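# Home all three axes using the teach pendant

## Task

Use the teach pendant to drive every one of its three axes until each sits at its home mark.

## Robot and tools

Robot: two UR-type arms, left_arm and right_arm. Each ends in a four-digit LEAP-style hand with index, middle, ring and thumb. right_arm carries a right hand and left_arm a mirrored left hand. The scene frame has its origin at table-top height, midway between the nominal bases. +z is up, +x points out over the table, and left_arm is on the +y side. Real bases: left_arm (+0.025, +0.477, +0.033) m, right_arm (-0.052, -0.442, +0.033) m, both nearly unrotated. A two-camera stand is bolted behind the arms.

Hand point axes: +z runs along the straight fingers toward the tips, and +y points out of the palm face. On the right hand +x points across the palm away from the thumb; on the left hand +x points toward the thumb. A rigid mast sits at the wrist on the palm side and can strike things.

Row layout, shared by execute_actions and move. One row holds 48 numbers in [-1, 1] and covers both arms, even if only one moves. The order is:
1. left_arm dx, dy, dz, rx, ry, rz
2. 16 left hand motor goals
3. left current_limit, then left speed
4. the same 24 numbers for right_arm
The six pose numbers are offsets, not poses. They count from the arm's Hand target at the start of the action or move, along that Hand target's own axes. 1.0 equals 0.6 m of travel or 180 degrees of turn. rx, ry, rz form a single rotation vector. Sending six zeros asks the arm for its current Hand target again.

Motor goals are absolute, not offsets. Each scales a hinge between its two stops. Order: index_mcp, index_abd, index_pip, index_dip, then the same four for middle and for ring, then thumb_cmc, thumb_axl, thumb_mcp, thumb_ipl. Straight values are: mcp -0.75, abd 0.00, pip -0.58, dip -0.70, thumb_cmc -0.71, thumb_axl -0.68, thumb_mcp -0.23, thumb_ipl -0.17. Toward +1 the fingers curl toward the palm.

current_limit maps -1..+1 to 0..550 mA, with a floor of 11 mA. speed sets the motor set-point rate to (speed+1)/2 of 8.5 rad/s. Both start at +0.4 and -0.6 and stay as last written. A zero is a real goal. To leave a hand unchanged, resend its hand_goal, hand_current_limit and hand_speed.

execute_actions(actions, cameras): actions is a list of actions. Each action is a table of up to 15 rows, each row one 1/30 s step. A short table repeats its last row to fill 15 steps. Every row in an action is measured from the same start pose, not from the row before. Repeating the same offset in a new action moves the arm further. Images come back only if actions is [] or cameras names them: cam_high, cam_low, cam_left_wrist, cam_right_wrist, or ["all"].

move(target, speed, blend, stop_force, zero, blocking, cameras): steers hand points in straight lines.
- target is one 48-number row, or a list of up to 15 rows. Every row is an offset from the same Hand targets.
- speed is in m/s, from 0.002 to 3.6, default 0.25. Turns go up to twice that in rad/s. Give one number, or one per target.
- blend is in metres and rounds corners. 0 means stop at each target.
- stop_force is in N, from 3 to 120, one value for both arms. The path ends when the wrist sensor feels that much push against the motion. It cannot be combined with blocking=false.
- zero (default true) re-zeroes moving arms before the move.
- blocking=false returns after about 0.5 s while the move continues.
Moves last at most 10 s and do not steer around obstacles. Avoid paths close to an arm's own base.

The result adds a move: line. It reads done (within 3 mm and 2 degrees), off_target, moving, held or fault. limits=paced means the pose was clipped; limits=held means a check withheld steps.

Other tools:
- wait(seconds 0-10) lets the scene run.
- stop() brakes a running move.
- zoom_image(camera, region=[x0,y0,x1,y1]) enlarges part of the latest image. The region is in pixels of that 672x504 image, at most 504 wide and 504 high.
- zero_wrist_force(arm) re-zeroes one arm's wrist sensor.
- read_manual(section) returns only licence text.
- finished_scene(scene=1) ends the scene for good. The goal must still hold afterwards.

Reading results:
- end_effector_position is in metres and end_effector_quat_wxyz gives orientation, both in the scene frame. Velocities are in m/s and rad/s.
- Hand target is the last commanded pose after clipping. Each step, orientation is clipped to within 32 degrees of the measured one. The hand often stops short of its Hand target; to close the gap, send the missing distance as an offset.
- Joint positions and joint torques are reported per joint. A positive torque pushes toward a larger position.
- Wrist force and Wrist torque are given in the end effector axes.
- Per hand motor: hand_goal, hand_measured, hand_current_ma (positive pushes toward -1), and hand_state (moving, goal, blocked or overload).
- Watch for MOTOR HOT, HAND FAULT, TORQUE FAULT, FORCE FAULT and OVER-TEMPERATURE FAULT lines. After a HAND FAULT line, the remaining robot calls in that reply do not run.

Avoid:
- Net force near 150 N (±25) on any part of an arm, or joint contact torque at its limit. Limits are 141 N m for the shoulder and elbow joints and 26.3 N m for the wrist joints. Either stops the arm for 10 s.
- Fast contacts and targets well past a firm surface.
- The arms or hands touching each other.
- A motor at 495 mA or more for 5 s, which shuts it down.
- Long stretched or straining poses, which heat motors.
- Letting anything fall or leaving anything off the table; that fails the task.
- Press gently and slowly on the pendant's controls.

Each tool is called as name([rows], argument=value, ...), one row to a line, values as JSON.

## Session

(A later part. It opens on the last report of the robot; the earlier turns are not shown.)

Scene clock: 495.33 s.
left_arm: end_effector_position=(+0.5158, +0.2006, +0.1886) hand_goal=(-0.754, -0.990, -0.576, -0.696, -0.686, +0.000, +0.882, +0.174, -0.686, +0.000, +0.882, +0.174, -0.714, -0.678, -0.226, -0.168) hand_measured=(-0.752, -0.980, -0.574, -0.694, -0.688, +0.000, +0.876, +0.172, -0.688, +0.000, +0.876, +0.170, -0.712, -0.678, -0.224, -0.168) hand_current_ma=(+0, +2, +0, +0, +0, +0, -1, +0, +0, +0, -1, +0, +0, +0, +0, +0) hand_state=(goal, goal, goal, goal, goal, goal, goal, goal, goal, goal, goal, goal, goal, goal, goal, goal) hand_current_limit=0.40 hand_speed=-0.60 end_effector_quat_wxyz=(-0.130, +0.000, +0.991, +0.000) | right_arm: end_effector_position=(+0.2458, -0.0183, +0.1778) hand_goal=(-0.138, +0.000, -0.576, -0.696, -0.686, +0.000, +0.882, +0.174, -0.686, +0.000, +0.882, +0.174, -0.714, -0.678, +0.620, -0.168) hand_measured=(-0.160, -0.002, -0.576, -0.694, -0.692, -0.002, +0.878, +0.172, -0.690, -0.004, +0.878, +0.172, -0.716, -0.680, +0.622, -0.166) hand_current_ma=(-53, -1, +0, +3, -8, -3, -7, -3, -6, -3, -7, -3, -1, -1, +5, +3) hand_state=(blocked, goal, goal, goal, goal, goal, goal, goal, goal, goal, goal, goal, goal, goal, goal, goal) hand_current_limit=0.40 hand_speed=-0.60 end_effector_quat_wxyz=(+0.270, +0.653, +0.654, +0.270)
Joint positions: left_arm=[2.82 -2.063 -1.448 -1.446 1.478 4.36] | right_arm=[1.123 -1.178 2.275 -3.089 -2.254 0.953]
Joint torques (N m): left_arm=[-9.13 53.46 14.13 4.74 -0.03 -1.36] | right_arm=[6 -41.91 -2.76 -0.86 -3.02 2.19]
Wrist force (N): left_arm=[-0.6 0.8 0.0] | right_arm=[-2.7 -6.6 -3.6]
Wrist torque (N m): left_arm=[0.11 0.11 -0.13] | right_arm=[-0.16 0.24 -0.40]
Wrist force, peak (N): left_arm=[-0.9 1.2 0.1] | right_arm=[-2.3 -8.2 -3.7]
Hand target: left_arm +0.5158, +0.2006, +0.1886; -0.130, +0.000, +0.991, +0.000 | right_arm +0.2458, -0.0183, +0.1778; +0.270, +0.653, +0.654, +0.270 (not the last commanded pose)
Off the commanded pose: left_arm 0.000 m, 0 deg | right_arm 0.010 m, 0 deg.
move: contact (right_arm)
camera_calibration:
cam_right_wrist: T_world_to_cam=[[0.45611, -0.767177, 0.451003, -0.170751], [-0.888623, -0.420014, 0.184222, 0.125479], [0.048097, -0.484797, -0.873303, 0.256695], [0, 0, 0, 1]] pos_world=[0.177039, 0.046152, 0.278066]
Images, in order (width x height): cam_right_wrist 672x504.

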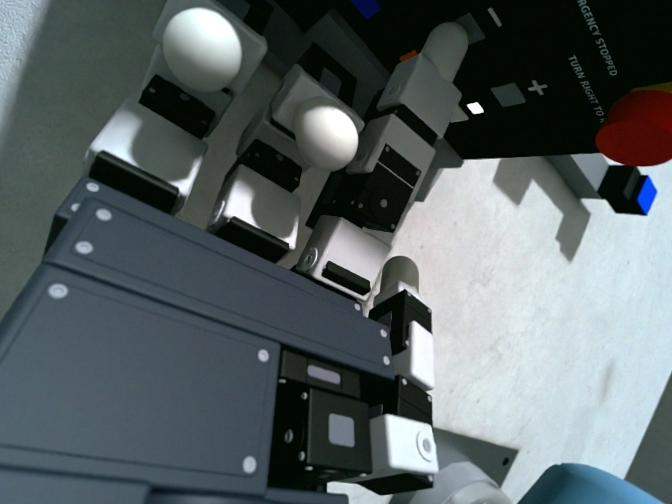

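move(target=[0,0,0,0,0,0,-0.754,-0.99,-0.576,-0.696,-0.686,0,0.882,0.174,-0.686,0,0.882,0.174,-0.714,-0.678,-0.226,-0.168,0.4,-0.6,0,0.0018,0.0018,0,0,0,-0.138,0,-0.576,-0.696,-0.686,0,0.882,0.174,-0.686,0,0.882,0.174,-0.714,-0.678,0.62,-0.168,0.4,-0.6], cameras=[], speed=0.01)

move(target=[0,0,0,0,0,0,-0.754,-0.99,-0.576,-0.696,-0.686,0,0.882,0.174,-0.686,0,0.882,0.174,-0.714,-0.678,-0.226,-0.168,0.4,-0.6,0,0.0018,0.0018,0,0,0,-0.138,0,-0.576,-0.696,-0.686,0,0.882,0.174,-0.686,0,0.882,0.174,-0.714,-0.678,0.62,-0.168,0.4,-0.6], cameras=[], speed=0.01)

Scene clock: 501.60 s.
left_arm: end_effector_position=(+0.5158, +0.2006, +0.1886) hand_goal=(-0.754, -0.990, -0.576, -0.696, -0.686, +0.000, +0.882, +0.174, -0.686, +0.000, +0.882, +0.174, -0.714, -0.678, -0.226, -0.168) hand_measured=(-0.752, -0.980, -0.574, -0.694, -0.688, +0.000, +0.876, +0.172, -0.688, +0.000, +0.876, +0.170, -0.712, -0.678, -0.224, -0.168) hand_current_ma=(+0, +2, +0, +0, +0, +0, -1, +0, +0, +0, -1, +0, +0, +0, +0, +0) hand_state=(goal, goal, goal, goal, goal, goal, goal, goal, goal, goal, goal, goal, goal, goal, goal, goal) hand_current_limit=0.40 hand_speed=-0.60 end_effector_quat_wxyz=(-0.130, +0.000, +0.991, +0.000) | right_arm: end_effector_position=(+0.2473, -0.0183, +0.1778) hand_goal=(-0.138, +0.000, -0.576, -0.696, -0.686, +0.000, +0.882, +0.174, -0.686, +0.000, +0.882, +0.174, -0.714, -0.678, +0.620, -0.168) hand_measured=(-0.160, +0.000, -0.576, -0.694, -0.692, -0.002, +0.878, +0.172, -0.690, -0.004, +0.878, +0.172, -0.716, -0.680, +0.622, -0.166) hand_current_ma=(-51, -1, -1, +2, -8, -3, -7, -3, -6, -3, -7, -3, -1, -1, +5, +3) hand_state=(blocked, goal, goal, goal, goal, goal, goal, goal, goal, goal, goal, goal, goal, goal, goal, goal) hand_current_limit=0.40 hand_speed=-0.60 end_effector_quat_wxyz=(+0.270, +0.653, +0.654, +0.270)
Joint positions: left_arm=[2.82 -2.063 -1.448 -1.446 1.478 4.36] | right_arm=[1.12 -1.177 2.274 -3.092 -2.252 0.949]
Joint torques (N m): left_arm=[-8.76 53.73 15.37 4.66 -1.54 -1.27] | right_arm=[-7.23 -25.41 -23.54 -4.64 -0.84 -2.1]
Wrist force (N): left_arm=[-0.5 1.1 0.2] | right_arm=[-2.2 -10.4 -5.7]
Wrist torque (N m): left_arm=[0.14 0.10 -0.12] | right_arm=[-0.07 0.17 -0.27]
Wrist force, peak (N): left_arm=[-0.6 1.4 0.4] | right_arm=[-2.2 -10.6 -5.9]
Hand target: left_arm +0.5158, +0.2006, +0.1886; -0.130, +0.000, +0.991, +0.000 | right_arm +0.2473, -0.0183, +0.1778; +0.270, +0.653, +0.654, +0.270
Off the commanded pose: left_arm 0.000 m, 0 deg | right_arm 0.000 m, 0 deg.
move: done
No camera images: "cameras" was empty.

Scene clock: 502.30 s.
left_arm: end_effector_position=(+0.5158, +0.2006, +0.1886) hand_goal=(-0.754, -0.990, -0.576, -0.696, -0.686, +0.000, +0.882, +0.174, -0.686, +0.000, +0.882, +0.174, -0.714, -0.678, -0.226, -0.168) hand_measured=(-0.752, -0.980, -0.574, -0.694, -0.688, +0.000, +0.876, +0.172, -0.688, +0.000, +0.876, +0.170, -0.712, -0.678, -0.224, -0.168) hand_current_ma=(+0, +2, +0, +0, +0, +0, -1, +0, +0, +0, -1, +0, +0, +0, +0, +0) hand_state=(goal, goal, goal, goal, goal, goal, goal, goal, goal, goal, goal, goal, goal, goal, goal, goal) hand_current_limit=0.40 hand_speed=-0.60 end_effector_quat_wxyz=(-0.130, +0.000, +0.991, +0.000) | right_arm: end_effector_position=(+0.2489, -0.0183, +0.1778) hand_goal=(-0.138, +0.000, -0.576, -0.696, -0.686, +0.000, +0.882, +0.174, -0.686, +0.000, +0.882, +0.174, -0.714, -0.678, +0.620, -0.168) hand_measured=(-0.156, +0.002, -0.576, -0.694, -0.692, -0.002, +0.878, +0.172, -0.690, -0.004, +0.878, +0.172, -0.716, -0.680, +0.622, -0.166) hand_current_ma=(-43, +1, -1, +2, -8, -3, -7, -3, -6, -3, -7, -3, -1, -1, +5, +3) hand_state=(goal, goal, goal, goal, goal, goal, goal, goal, goal, goal, goal, goal, goal, goal, goal, goal) hand_current_limit=0.40 hand_speed=-0.60 end_effector_quat_wxyz=(+0.270, +0.653, +0.654, +0.270)
Joint positions: left_arm=[2.82 -2.063 -1.448 -1.446 1.478 4.36] | right_arm=[1.117 -1.176 2.273 -3.094 -2.251 0.945]
Joint torques (N m): left_arm=[-8.46 52.07 15.18 3.41 -1.62 -1.27] | right_arm=[-10.8 -25.99 -24.95 -5.11 -1.69 -2.29]
Wrist force (N): left_arm=[-3.3 0.5 -1.9] | right_arm=[-2.5 -15.8 -12.2]
Wrist torque (N m): left_arm=[0.22 0.07 -0.34] | right_arm=[0.15 0.08 -0.19]
Wrist force, peak (N): left_arm=[-3.3 0.5 -1.9] | right_arm=[-2.4 -17.0 -11.5]
Hand target: left_arm +0.5158, +0.2006, +0.1886; -0.130, +0.000, +0.991, +0.000 | right_arm +0.2488, -0.0183, +0.1778; +0.270, +0.653, +0.654, +0.270
Off the commanded pose: left_arm 0.000 m, 0 deg | right_arm 0.000 m, 0 deg.
move: done
No camera images: "cameras" was empty.

move([
  [0,0,0,0,0,0,-0.754,-0.99,-0.576,-0.696,-0.686,0,0.882,0.174,-0.686,0,0.882,0.174,-0.714,-0.678,-0.226,-0.168,0.4,-0.6,0,-0.0221,-0.0221,0,0,0,-0.138,0,-0.576,-0.696,-0.686,0,0.882,0.174,-0.686,0,0.882,0.174,-0.714,-0.678,0.62,-0.168,0.4,-0.6],
  [0,0,0,0,0,0,-0.754,-0.99,-0.576,-0.696,-0.686,0,0.882,0.174,-0.686,0,0.882,0.174,-0.714,-0.678,-0.226,-0.168,0.4,-0.6,0.0305,0.0629,-0.1544,0,0,0,-0.138,0,-0.576,-0.696,-0.686,0,0.882,0.174,-0.686,0,0.882,0.174,-0.714,-0.678,0.62,-0.168,0.4,-0.6],
], cameras=["cam_right_wrist", "cam_high"], speed=[0.06, 0.15], blend=[0.005, 0])

move(target=[0.0097,0,0.0026,0,0,0,-0.754,-0.99,-0.576,-0.696,-0.686,0,0.882,0.174,-0.686,0,0.882,0.174,-0.714,-0.678,-0.226,-0.168,0.4,-0.6,0,0,0,0,0,0,-0.138,0,-0.576,-0.696,-0.686,0,0.882,0.174,-0.686,0,0.882,0.174,-0.714,-0.678,0.62,-0.168,0.4,-0.6], cameras=["cam_right_wrist"], speed=0.02)

Scene clock: 513.50 s.
left_arm: end_effector_position=(+0.5158, +0.2006, +0.1886) hand_goal=(-0.754, -0.990, -0.576, -0.696, -0.686, +0.000, +0.882, +0.174, -0.686, +0.000, +0.882, +0.174, -0.714, -0.678, -0.226, -0.168) hand_measured=(-0.752, -0.982, -0.574, -0.694, -0.688, +0.000, +0.876, +0.172, -0.688, +0.000, +0.876, +0.170, -0.712, -0.678, -0.224, -0.168) hand_current_ma=(+0, +2, +0, +0, +0, +0, -1, +0, +0, +0, -1, +0, +0, +0, +0, +0) hand_state=(goal, goal, goal, goal, goal, goal, goal, goal, goal, goal, goal, goal, goal, goal, goal, goal) hand_current_limit=0.40 hand_speed=-0.60 end_effector_quat_wxyz=(-0.130, +0.000, +0.991, +0.000) | right_arm: end_effector_position=(+0.2101, +0.0000, +0.2700) hand_goal=(-0.138, +0.000, -0.576, -0.696, -0.686, +0.000, +0.882, +0.174, -0.686, +0.000, +0.882, +0.174, -0.714, -0.678, +0.620, -0.168) hand_measured=(-0.158, +0.002, -0.580, -0.696, -0.692, -0.002, +0.878, +0.172, -0.690, -0.004, +0.878, +0.172, -0.716, -0.680, +0.622, -0.166) hand_current_ma=(-44, +2, -5, +0, -9, -3, -7, -3, -7, -3, -7, -3, -2, -2, +5, +3) hand_state=(goal, goal, goal, goal, goal, goal, goal, goal, goal, goal, goal, goal, goal, goal, goal, goal) hand_current_limit=0.40 hand_speed=-0.60 end_effector_quat_wxyz=(+0.270, +0.653, +0.654, +0.270)
Joint positions: left_arm=[2.82 -2.063 -1.448 -1.446 1.478 4.36] | right_arm=[1.214 -1.394 2.175 -2.702 -2.288 1.063]
Joint torques (N m): left_arm=[-9.75 48.85 15.14 -0.16 -1.68 -1.39] | right_arm=[-9.24 -36.1 -9.33 -1.21 0.1 -2.68]
Wrist force (N): left_arm=[-2.2 0.8 -0.9] | right_arm=[-2.5 -4.0 -1.2]
Wrist torque (N m): left_arm=[0.15 0.04 -0.25] | right_arm=[-0.23 0.24 -0.37]
Wrist force, peak (N): left_arm=[-3.6 0.5 -2.1] | right_arm=[-2.3 -16.9 -11.6]
Hand target: left_arm +0.5158, +0.2006, +0.1886; -0.130, +0.000, +0.991, +0.000 | right_arm +0.2101, +0.0000, +0.2700; +0.270, +0.653, +0.654, +0.270
Off the commanded pose: left_arm 0.000 m, 0 deg | right_arm 0.000 m, 0 deg.
move: done
camera_calibration:
cam_right_wrist: T_world_to_cam=[[0.456073, -0.767233, 0.450945, -0.181904], [-0.888636, -0.420052, 0.184071, 0.0845592], [0.048195, -0.484676, -0.873365, 0.347852], [0, 0, 0, 1]] pos_world=[0.141339, 0.0645522, 0.370266]
Images, in order (width x height): cam_high 672x504, cam_right_wrist 672x504.

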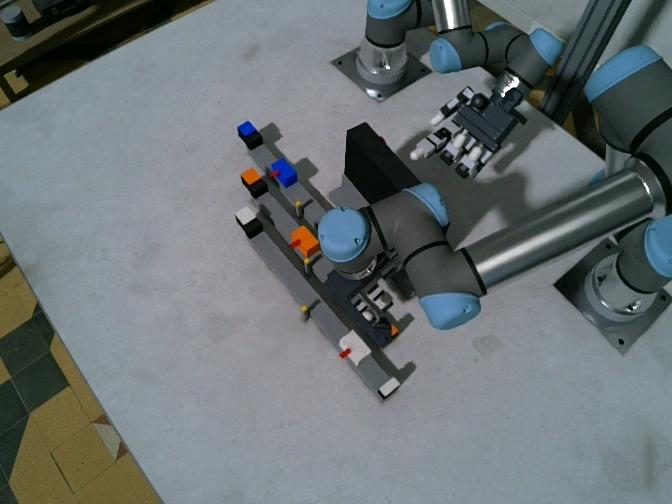

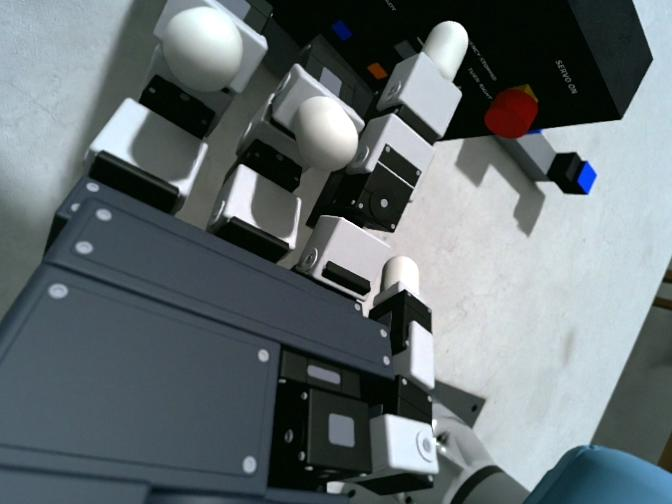

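Scene clock: 514.23 s.
left_arm: end_effector_position=(+0.5097, +0.2006, +0.1887) hand_goal=(-0.754, -0.990, -0.576, -0.696, -0.686, +0.000, +0.882, +0.174, -0.686, +0.000, +0.882, +0.174, -0.714, -0.678, -0.226, -0.168) hand_measured=(-0.750, -0.982, -0.572, -0.694, -0.688, +0.000, +0.876, +0.172, -0.688, +0.000, +0.876, +0.170, -0.712, -0.678, -0.224, -0.168) hand_current_ma=(+1, +2, +1, +0, +0, +0, -1, +0, +0, +0, -1, +0, +0, +0, +0, +0) hand_state=(goal, goal, goal, goal, goal, goal, goal, goal, goal, goal, goal, goal, goal, goal, goal, goal) hand_current_limit=0.40 hand_speed=-0.60 end_effector_quat_wxyz=(-0.130, +0.000, +0.992, +0.000) | right_arm: end_effector_position=(+0.2101, +0.0000, +0.2700) hand_goal=(-0.138, +0.000, -0.576, -0.696, -0.686, +0.000, +0.882, +0.174, -0.686, +0.000, +0.882, +0.174, -0.714, -0.678, +0.620, -0.168) hand_measured=(-0.158, +0.002, -0.580, -0.696, -0.692, -0.002, +0.878, +0.172, -0.690, -0.004, +0.878, +0.172, -0.716, -0.680, +0.622, -0.166) hand_current_ma=(-44, +2, -5, +0, -9, -3, -7, -3, -7, -3, -7, -3, -2, -2, +5, +3) hand_state=(goal, goal, goal, goal, goal, goal, goal, goal, goal, goal, goal, goal, goal, goal, goal, goal) hand_current_limit=0.40 hand_speed=-0.60 end_effector_quat_wxyz=(+0.270, +0.653, +0.654, +0.270)
Joint positions: left_arm=[2.817 -2.051 -1.466 -1.439 1.477 4.357] | right_arm=[1.214 -1.394 2.175 -2.701 -2.288 1.063]
Joint torques (N m): left_arm=[-8.79 34.15 23.25 0.58 -2.58 -0.85] | right_arm=[-8.48 -38.47 -6.23 -0.91 -0.03 -2.35]
Wrist force (N): left_arm=[-7.5 1.5 -2.7] | right_arm=[-2.7 -4.2 -0.9]
Wrist torque (N m): left_arm=[0.35 0.03 -0.52] | right_arm=[-0.26 0.27 -0.40]
Wrist force, peak (N): left_arm=[-7.4 0.9 -3.9] | right_arm=[-2.8 -4.3 -1.1]
Hand target: left_arm +0.5098, +0.2006, +0.1886; -0.130, +0.000, +0.991, +0.000 | right_arm +0.2101, +0.0000, +0.2700; +0.270, +0.653, +0.654, +0.270
Off the commanded pose: left_arm 0.000 m, 0 deg | right_arm 0.000 m, 0 deg.
move: done
camera_calibration:
cam_right_wrist: T_world_to_cam=[[0.45611, -0.767177, 0.451003, -0.182011], [-0.888623, -0.420014, 0.184222, 0.0844567], [0.048097, -0.484797, -0.873303, 0.347803], [0, 0, 0, 1]] pos_world=[0.141339, 0.064452, 0.370266]
Images, in order (width x height): cam_right_wrist 672x504.

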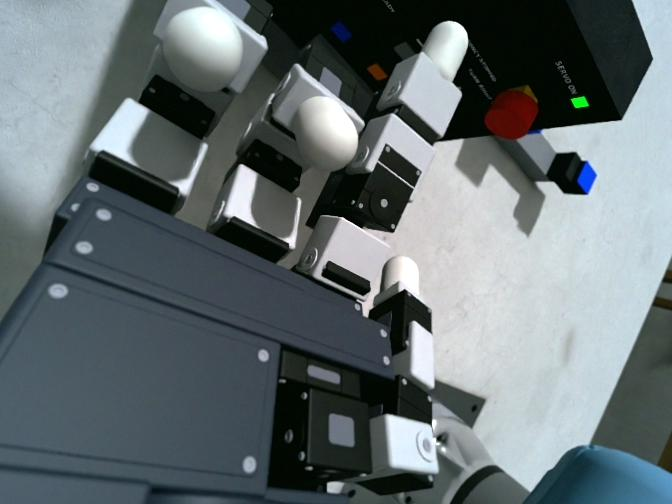

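move(target=[0,0,0,0,0,0,-0.754,-0.99,-0.576,-0.696,-0.686,0,0.882,0.174,-0.686,0,0.882,0.174,-0.714,-0.678,-0.226,-0.168,0.4,-0.6,-0.0305,-0.085,0.1321,0,0,0,-0.138,0,-0.576,-0.696,-0.686,0,0.882,0.174,-0.686,0,0.882,0.174,-0.714,-0.678,0.62,-0.168,0.4,-0.6], cameras=[], speed=0.12)

move(target=[0,0,0,0,0,0,-0.754,-0.99,-0.576,-0.696,-0.686,0,0.882,0.174,-0.686,0,0.882,0.174,-0.714,-0.678,-0.226,-0.168,0.4,-0.6,0,0.0307,0.0307,0,0,0,-0.138,0,-0.576,-0.696,-0.686,0,0.882,0.174,-0.686,0,0.882,0.174,-0.714,-0.678,0.62,-0.168,0.4,-0.6], cameras=["cam_low"], speed=0.01, stop_force=3)

zoom_image(camera="cam_low", region=[380, 250, 600, 350])

wait(seconds=0.3, cameras=["cam_low"])

zoom_image(camera="cam_low", region=[380, 250, 600, 350])

move(target=[0,0,0,0,0,0,-0.754,-0.99,-0.576,-0.696,-0.686,0,0.882,0.174,-0.686,0,0.882,0.174,-0.714,-0.678,-0.226,-0.168,0.4,-0.6,0,-0.0189,-0.0189,0,0,0,-0.138,0,-0.576,-0.696,-0.686,0,0.882,0.174,-0.686,0,0.882,0.174,-0.714,-0.678,0.62,-0.168,0.4,-0.6], cameras=["cam_low"], speed=0.1)

zoom_image(camera="cam_low", region=[380, 250, 600, 350])

Scene clock: 522.40 s.
left_arm: end_effector_position=(+0.5098, +0.2006, +0.1886) hand_goal=(-0.754, -0.990, -0.576, -0.696, -0.686, +0.000, +0.882, +0.174, -0.686, +0.000, +0.882, +0.174, -0.714, -0.678, -0.226, -0.168) hand_measured=(-0.750, -0.980, -0.572, -0.694, -0.688, +0.000, +0.876, +0.172, -0.688, +0.000, +0.876, +0.170, -0.712, -0.678, -0.224, -0.168) hand_current_ma=(+1, +2, +1, +0, +0, +0, -1, +0, +0, +0, -1, +0, +0, +0, +0, +0) hand_state=(goal, goal, goal, goal, goal, goal, goal, goal, goal, goal, goal, goal, goal, goal, goal, goal) hand_current_limit=0.40 hand_speed=-0.60 end_effector_quat_wxyz=(-0.130, +0.000, +0.991, +0.000) | right_arm: end_effector_position=(+0.2300, -0.0184, +0.1779) hand_goal=(-0.138, +0.000, -0.576, -0.696, -0.686, +0.000, +0.882, +0.174, -0.686, +0.000, +0.882, +0.174, -0.714, -0.678, +0.620, -0.168) hand_measured=(-0.158, +0.002, -0.580, -0.696, -0.692, -0.002, +0.878, +0.172, -0.690, -0.004, +0.878, +0.172, -0.716, -0.680, +0.622, -0.166) hand_current_ma=(-44, +2, -5, +0, -9, -3, -7, -3, -7, -3, -7, -3, -2, -2, +5, +3) hand_state=(goal, goal, goal, goal, goal, goal, goal, goal, goal, goal, goal, goal, goal, goal, goal, goal) hand_current_limit=0.40 hand_speed=-0.60 end_effector_quat_wxyz=(+0.270, +0.653, +0.654, +0.270)
Joint positions: left_arm=[2.817 -2.052 -1.466 -1.439 1.477 4.357] | right_arm=[1.156 -1.19 2.283 -3.061 -2.267 0.992]
Joint torques (N m): left_arm=[5.27 29.68 24.57 -2.37 -2.49 1.16] | right_arm=[7.1 -25.3 -22.08 -4.21 -2.55 2.36]
Wrist force (N): left_arm=[-6.7 1.1 -3.5] | right_arm=[-2.6 -4.2 -0.9]
Wrist torque (N m): left_arm=[0.34 0.04 -0.47] | right_arm=[-0.28 0.26 -0.41]
Wrist force, peak (N): left_arm=[-7.0 1.0 -3.9] | right_arm=[-3.0 -4.8 -0.1]
Hand target: left_arm +0.5098, +0.2006, +0.1886; -0.130, +0.000, +0.991, +0.000 | right_arm +0.2300, -0.0183, +0.1779; +0.270, +0.653, +0.654, +0.270
Off the commanded pose: left_arm 0.000 m, 0 deg | right_arm 0.000 m, 0 deg.
move: done
No camera images: "cameras" was empty.

Scene clock: 525.00 s.
left_arm: end_effector_position=(+0.5098, +0.2006, +0.1886) hand_goal=(-0.754, -0.990, -0.576, -0.696, -0.686, +0.000, +0.882, +0.174, -0.686, +0.000, +0.882, +0.174, -0.714, -0.678, -0.226, -0.168) hand_measured=(-0.750, -0.980, -0.572, -0.694, -0.688, +0.000, +0.876, +0.172, -0.688, +0.000, +0.876, +0.170, -0.712, -0.678, -0.224, -0.168) hand_current_ma=(+1, +2, +1, +0, +0, +0, -1, +0, +0, +0, -1, +0, +0, +0, +0, +0) hand_state=(goal, goal, goal, goal, goal, goal, goal, goal, goal, goal, goal, goal, goal, goal, goal, goal) hand_current_limit=0.40 hand_speed=-0.60 end_effector_quat_wxyz=(-0.130, +0.000, +0.991, +0.000) | right_arm: end_effector_position=(+0.2456, -0.0183, +0.1779) hand_goal=(-0.138, +0.000, -0.576, -0.696, -0.686, +0.000, +0.882, +0.174, -0.686, +0.000, +0.882, +0.174, -0.714, -0.678, +0.620, -0.168) hand_measured=(-0.156, +0.002, -0.580, -0.696, -0.692, -0.002, +0.878, +0.172, -0.690, -0.004, +0.878, +0.172, -0.716, -0.680, +0.622, -0.166) hand_current_ma=(-44, +1, -5, +0, -9, -3, -7, -3, -7, -3, -7, -3, -2, -2, +5, +3) hand_state=(goal, goal, goal, goal, goal, goal, goal, goal, goal, goal, goal, goal, goal, goal, goal, goal) hand_current_limit=0.40 hand_speed=-0.60 end_effector_quat_wxyz=(+0.270, +0.653, +0.654, +0.270)
Joint positions: left_arm=[2.817 -2.052 -1.466 -1.439 1.477 4.357] | right_arm=[1.124 -1.178 2.275 -3.088 -2.254 0.953]
Joint torques (N m): left_arm=[4.99 30.52 24.29 -2.22 -2.28 1.35] | right_arm=[6.32 -40.95 -1.2 -1 -2.87 2.29]
Wrist force (N): left_arm=[-7.0 2.0 -2.6] | right_arm=[-2.0 -7.4 -2.4]
Wrist torque (N m): left_arm=[0.43 0.03 -0.49] | right_arm=[-0.23 0.22 -0.39]
Wrist force, peak (N): left_arm=[-6.9 0.8 -4.2] | right_arm=[-2.6 -7.6 -3.3]
Hand target: left_arm +0.5098, +0.2006, +0.1886; -0.130, +0.000, +0.991, +0.000 | right_arm +0.2456, -0.0183, +0.1779; +0.270, +0.653, +0.654, +0.270 (not the last commanded pose)
Off the commanded pose: left_arm 0.000 m, 0 deg | right_arm 0.010 m, 0 deg.
move: contact (right_arm)
Images, in order (width x height): cam_low 672x504.

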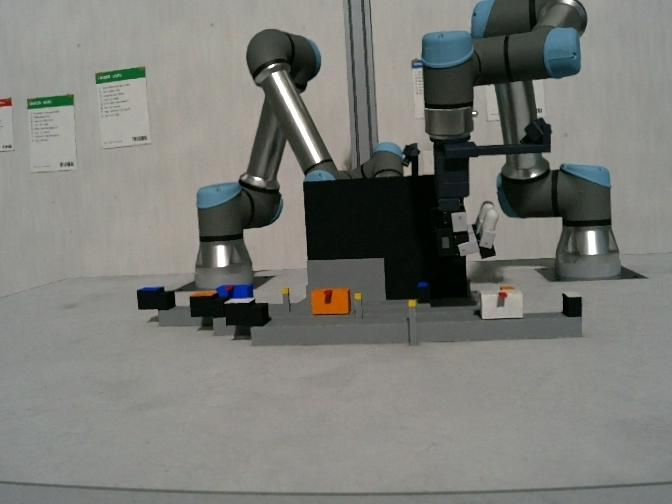

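Scaled by 2.291 from the camera's 672x504 image, which has a finer 960x720 frame.

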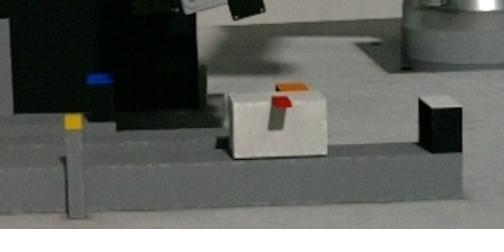

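Scene clock: 525.30 s.
left_arm: end_effector_position=(+0.5098, +0.2006, +0.1886) hand_goal=(-0.754, -0.990, -0.576, -0.696, -0.686, +0.000, +0.882, +0.174, -0.686, +0.000, +0.882, +0.174, -0.714, -0.678, -0.226, -0.168) hand_measured=(-0.750, -0.980, -0.572, -0.694, -0.688, +0.000, +0.876, +0.172, -0.688, +0.000, +0.876, +0.170, -0.712, -0.678, -0.224, -0.168) hand_current_ma=(+1, +2, +1, +0, +0, +0, -1, +0, +0, +0, -1, +0, +0, +0, +0, +0) hand_state=(goal, goal, goal, goal, goal, goal, goal, goal, goal, goal, goal, goal, goal, goal, goal, goal) hand_current_limit=0.40 hand_speed=-0.60 end_effector_quat_wxyz=(-0.130, +0.000, +0.991, +0.000) | right_arm: end_effector_position=(+0.2456, -0.0183, +0.1779) hand_goal=(-0.138, +0.000, -0.576, -0.696, -0.686, +0.000, +0.882, +0.174, -0.686, +0.000, +0.882, +0.174, -0.714, -0.678, +0.620, -0.168) hand_measured=(-0.156, +0.002, -0.580, -0.696, -0.692, -0.002, +0.878, +0.172, -0.690, -0.004, +0.878, +0.172, -0.716, -0.680, +0.622, -0.166) hand_current_ma=(-44, +1, -5, +0, -9, -3, -7, -3, -7, -3, -7, -3, -2, -2, +5, +3) hand_state=(goal, goal, goal, goal, goal, goal, goal, goal, goal, goal, goal, goal, goal, goal, goal, goal) hand_current_limit=0.40 hand_speed=-0.60 end_effector_quat_wxyz=(+0.270, +0.653, +0.654, +0.270)
Joint positions: left_arm=[2.817 -2.052 -1.466 -1.439 1.477 4.357] | right_arm=[1.124 -1.178 2.275 -3.088 -2.254 0.953]
Joint torques (N m): left_arm=[4.66 29.84 24.3 -2.26 -2.1 1.29] | right_arm=[5.89 -41.04 -1.34 -0.99 -3.05 2.22]
Wrist force (N): left_arm=[-7.0 0.9 -3.7] | right_arm=[-2.7 -6.0 -3.6]
Wrist torque (N m): left_arm=[0.31 0.07 -0.49] | right_arm=[-0.17 0.26 -0.41]
Wrist force, peak (N): left_arm=[-7.0 0.9 -3.7] | right_arm=[-2.5 -7.4 -2.7]
Hand target: left_arm +0.5098, +0.2006, +0.1886; -0.130, +0.000, +0.991, +0.000 | right_arm +0.2456, -0.0183, +0.1779; +0.270, +0.653, +0.654, +0.270 (not the last commanded pose)
Off the commanded pose: left_arm 0.000 m, 0 deg | right_arm 0.010 m, 0 deg.
wait: 0.30 s; at rest by 0.17 s
Images, in order (width x height): cam_low 672x504.

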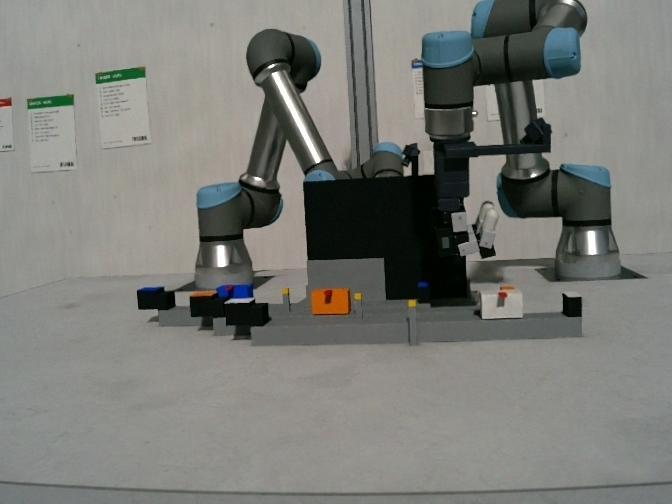

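Scaled by 2.291 from the camera's 672x504 image, which has a finer 960x720 frame.

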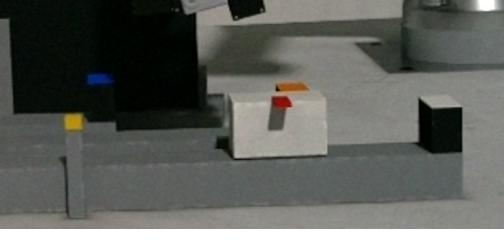

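Scene clock: 526.03 s.
left_arm: end_effector_position=(+0.5098, +0.2006, +0.1886) hand_goal=(-0.754, -0.990, -0.576, -0.696, -0.686, +0.000, +0.882, +0.174, -0.686, +0.000, +0.882, +0.174, -0.714, -0.678, -0.226, -0.168) hand_measured=(-0.750, -0.980, -0.572, -0.694, -0.688, +0.000, +0.876, +0.172, -0.688, +0.000, +0.876, +0.170, -0.712, -0.678, -0.224, -0.168) hand_current_ma=(+1, +2, +1, +0, +0, +0, -1, +0, +0, +0, -1, +0, +0, +0, +0, +0) hand_state=(goal, goal, goal, goal, goal, goal, goal, goal, goal, goal, goal, goal, goal, goal, goal, goal) hand_current_limit=0.40 hand_speed=-0.60 end_effector_quat_wxyz=(-0.130, +0.000, +0.991, +0.000) | right_arm: end_effector_position=(+0.2295, -0.0184, +0.1779) hand_goal=(-0.138, +0.000, -0.576, -0.696, -0.686, +0.000, +0.882, +0.174, -0.686, +0.000, +0.882, +0.174, -0.714, -0.678, +0.620, -0.168) hand_measured=(-0.156, +0.002, -0.580, -0.696, -0.692, -0.002, +0.878, +0.172, -0.690, -0.004, +0.878, +0.172, -0.716, -0.680, +0.622, -0.166) hand_current_ma=(-44, +1, -5, +0, -9, -3, -7, -3, -7, -3, -7, -3, -2, -2, +5, +3) hand_state=(goal, goal, goal, goal, goal, goal, goal, goal, goal, goal, goal, goal, goal, goal, goal, goal) hand_current_limit=0.40 hand_speed=-0.60 end_effector_quat_wxyz=(+0.270, +0.653, +0.654, +0.270) end_effector_velocity=(+0.002, +0.000, +0.000) end_effector_angular_velocity=(+0.000, +0.000, +0.001)
Joint positions: left_arm=[2.817 -2.052 -1.466 -1.439 1.477 4.357] | right_arm=[1.157 -1.19 2.284 -3.06 -2.267 0.993]
Joint velocities: left_arm=[within noise] | right_arm=[-0.004 0.001 0 -0.004 0.001 -0.006]
Joint torques (N m): left_arm=[5.95 29.69 24.2 -2.19 -2.06 1.3] | right_arm=[-7.5 -24.18 -14.98 -5.22 -0.01 -2.4]
Wrist force (N): left_arm=[-6.6 1.2 -3.8] | right_arm=[-2.5 -3.9 -0.7]
Wrist torque (N m): left_arm=[0.37 0.02 -0.46] | right_arm=[-0.27 0.24 -0.37]
Wrist force, peak (N): left_arm=[-6.8 1.1 -4.1] | right_arm=[-2.3 -7.3 -2.7]
Hand target: left_arm +0.5098, +0.2006, +0.1886; -0.130, +0.000, +0.991, +0.000 | right_arm +0.2296, -0.0183, +0.1779; +0.270, +0.653, +0.654, +0.270
Off the commanded pose: left_arm 0.000 m, 0 deg | right_arm 0.000 m, 0 deg.
move: done
Images, in order (width x height): cam_low 672x504.

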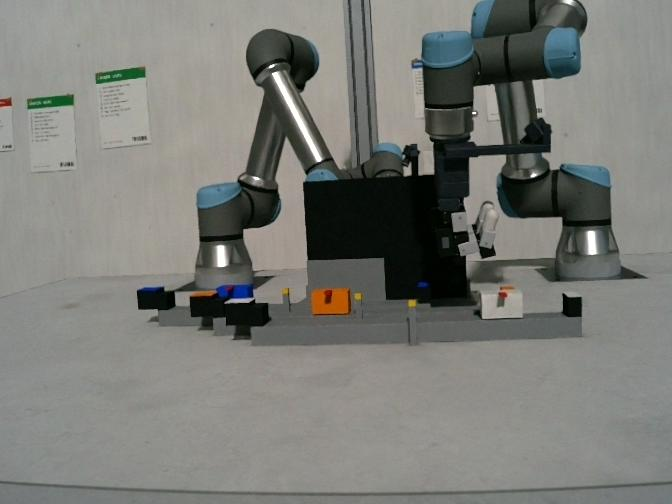

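Scaled by 2.291 from the camera's 672x504 image, which has a finer 960x720 frame.

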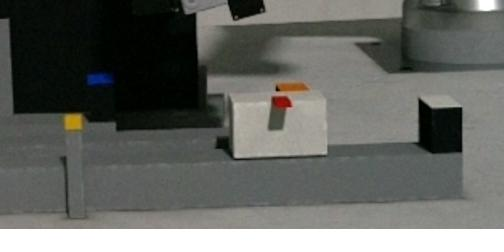

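move(target=[0,0,0,0,0,0,-0.754,-0.99,-0.576,-0.696,-0.686,0,0.882,0.174,-0.686,0,0.882,0.174,-0.714,-0.678,-0.226,-0.168,0.4,-0.6,0,0.0212,0.0212,0,0,0,-0.138,0,-0.576,-0.696,-0.686,0,0.882,0.174,-0.686,0,0.882,0.174,-0.714,-0.678,0.62,-0.168,0.4,-0.6], cameras=["cam_low"], speed=0.03)

zoom_image(camera="cam_low", region=[380, 250, 600, 350])

move(target=[0,0,0,0,0,0,-0.754,-0.99,-0.576,-0.696,-0.686,0,0.882,0.174,-0.686,0,0.882,0.174,-0.714,-0.678,-0.226,-0.168,0.4,-0.6,0,-0.0212,-0.0212,0,0,0,-0.138,0,-0.576,-0.696,-0.686,0,0.882,0.174,-0.686,0,0.882,0.174,-0.714,-0.678,0.62,-0.168,0.4,-0.6], cameras=["cam_low"], speed=0.1)

zoom_image(camera="cam_low", region=[380, 250, 600, 350])

Scene clock: 532.63 s.
left_arm: end_effector_position=(+0.5098, +0.2006, +0.1886) hand_goal=(-0.754, -0.990, -0.576, -0.696, -0.686, +0.000, +0.882, +0.174, -0.686, +0.000, +0.882, +0.174, -0.714, -0.678, -0.226, -0.168) hand_measured=(-0.750, -0.980, -0.572, -0.694, -0.688, +0.000, +0.876, +0.172, -0.688, +0.000, +0.876, +0.170, -0.712, -0.678, -0.224, -0.168) hand_current_ma=(+1, +2, +1, +0, +0, +0, -1, +0, +0, +0, -1, +0, +0, +0, +0, +0) hand_state=(goal, goal, goal, goal, goal, goal, goal, goal, goal, goal, goal, goal, goal, goal, goal, goal) hand_current_limit=0.40 hand_speed=-0.60 end_effector_quat_wxyz=(-0.130, +0.000, +0.991, +0.000) | right_arm: end_effector_position=(+0.2476, -0.0182, +0.1778) hand_goal=(-0.138, +0.000, -0.576, -0.696, -0.686, +0.000, +0.882, +0.174, -0.686, +0.000, +0.882, +0.174, -0.714, -0.678, +0.620, -0.168) hand_measured=(-0.156, -0.002, -0.580, -0.696, -0.692, -0.002, +0.878, +0.172, -0.690, -0.004, +0.878, +0.172, -0.716, -0.680, +0.622, -0.166) hand_current_ma=(-39, -1, -5, +0, -9, -3, -7, -3, -7, -3, -7, -3, -2, -2, +5, +3) hand_state=(goal, goal, goal, goal, goal, goal, goal, goal, goal, goal, goal, goal, goal, goal, goal, goal) hand_current_limit=0.40 hand_speed=-0.60 end_effector_quat_wxyz=(+0.270, +0.653, +0.654, +0.270) end_effector_velocity=(-0.001, -0.001, +0.000) end_effector_angular_velocity=(+0.000, +0.000, -0.003)
Joint positions: left_arm=[2.817 -2.052 -1.466 -1.439 1.477 4.357] | right_arm=[1.119 -1.177 2.274 -3.092 -2.252 0.948]
Joint velocities: left_arm=[within noise] | right_arm=[0.001 -0.001 0.003 0.001 -0.002 0.005]
Joint torques (N m): left_arm=[4.5 29.56 21.47 -2.37 -1.94 1.19] | right_arm=[-3.15 -41.21 -17.95 -1.97 -5.07 1.52]
Wrist force (N): left_arm=[-8.7 1.0 -5.1] | right_arm=[-3.0 -25.5 -21.4]
Wrist torque (N m): left_arm=[0.46 -0.05 -0.62] | right_arm=[0.53 -0.08 -0.09]
Wrist force, peak (N): left_arm=[-9.6 1.0 -4.2] | right_arm=[-2.5 -27.8 -22.8]
Hand target: left_arm +0.5098, +0.2006, +0.1886; -0.130, +0.000, +0.991, +0.000 | right_arm +0.2476, -0.0183, +0.1779; +0.270, +0.653, +0.654, +0.270
Off the commanded pose: left_arm 0.000 m, 0 deg | right_arm 0.000 m, 0 deg.
move: done
Images, in order (width x height): cam_low 672x504.

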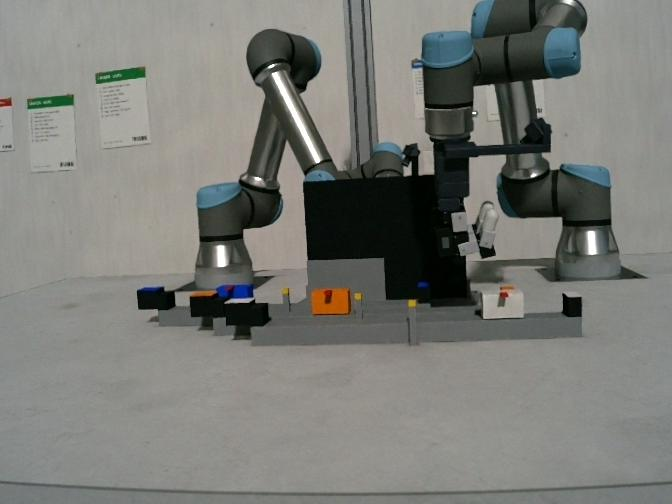

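Scaled by 2.291 from the camera's 672x504 image, which has a finer 960x720 frame.

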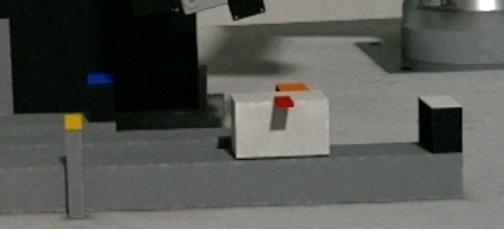

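Scene clock: 533.37 s.
left_arm: end_effector_position=(+0.5098, +0.2006, +0.1886) hand_goal=(-0.754, -0.990, -0.576, -0.696, -0.686, +0.000, +0.882, +0.174, -0.686, +0.000, +0.882, +0.174, -0.714, -0.678, -0.226, -0.168) hand_measured=(-0.750, -0.980, -0.572, -0.694, -0.688, +0.000, +0.876, +0.172, -0.688, +0.000, +0.876, +0.170, -0.712, -0.678, -0.224, -0.168) hand_current_ma=(+1, +2, +1, +0, +0, +0, -1, +0, +0, +0, -1, +0, +0, +0, +0, +0) hand_state=(goal, goal, goal, goal, goal, goal, goal, goal, goal, goal, goal, goal, goal, goal, goal, goal) hand_current_limit=0.40 hand_speed=-0.60 end_effector_quat_wxyz=(-0.130, +0.000, +0.991, +0.000) | right_arm: end_effector_position=(+0.2295, -0.0184, +0.1779) hand_goal=(-0.138, +0.000, -0.576, -0.696, -0.686, +0.000, +0.882, +0.174, -0.686, +0.000, +0.882, +0.174, -0.714, -0.678, +0.620, -0.168) hand_measured=(-0.156, +0.000, -0.582, -0.696, -0.692, -0.002, +0.878, +0.172, -0.690, -0.004, +0.878, +0.172, -0.716, -0.680, +0.622, -0.166) hand_current_ma=(-40, +0, -8, +0, -9, -3, -7, -3, -7, -3, -7, -3, -2, -2, +5, +3) hand_state=(goal, goal, goal, goal, goal, goal, goal, goal, goal, goal, goal, goal, goal, goal, goal, goal) hand_current_limit=0.40 hand_speed=-0.60 end_effector_quat_wxyz=(+0.270, +0.653, +0.654, +0.270) end_effector_velocity=(+0.001, +0.001, +0.001) end_effector_angular_velocity=(+0.002, -0.001, +0.003)
Joint positions: left_arm=[2.817 -2.052 -1.466 -1.439 1.477 4.357] | right_arm=[1.157 -1.19 2.284 -3.06 -2.267 0.993]
Joint velocities: left_arm=[within noise] | right_arm=[-0.002 0.001 -0.001 -0.006 0.002 -0.006]
Joint torques (N m): left_arm=[4.86 29.13 18.92 -2.24 -1.73 1.19] | right_arm=[-9.22 -22.89 -16.45 -4.73 0.14 -2.13]
Wrist force (N): left_arm=[-6.9 1.0 -2.9] | right_arm=[-2.2 -4.3 -0.7]
Wrist torque (N m): left_arm=[0.31 0.04 -0.47] | right_arm=[-0.30 0.20 -0.35]
Wrist force, peak (N): left_arm=[-9.3 1.1 -4.4] | right_arm=[-2.3 -25.9 -20.5]
Hand target: left_arm +0.5098, +0.2006, +0.1886; -0.130, +0.000, +0.991, +0.000 | right_arm +0.2296, -0.0183, +0.1779; +0.270, +0.653, +0.654, +0.270
Off the commanded pose: left_arm 0.000 m, 0 deg | right_arm 0.000 m, 0 deg.
move: done
Images, in order (width x height): cam_low 672x504.

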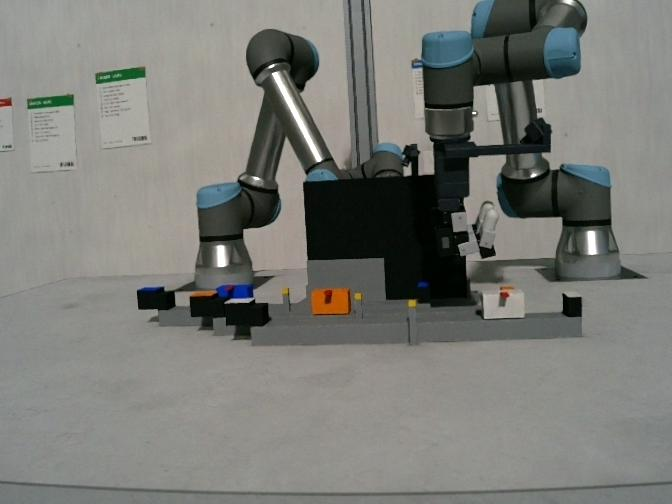

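Scaled by 2.291 from the camera's 672x504 image, which has a finer 960x720 frame.

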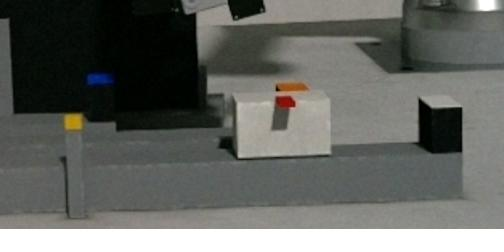

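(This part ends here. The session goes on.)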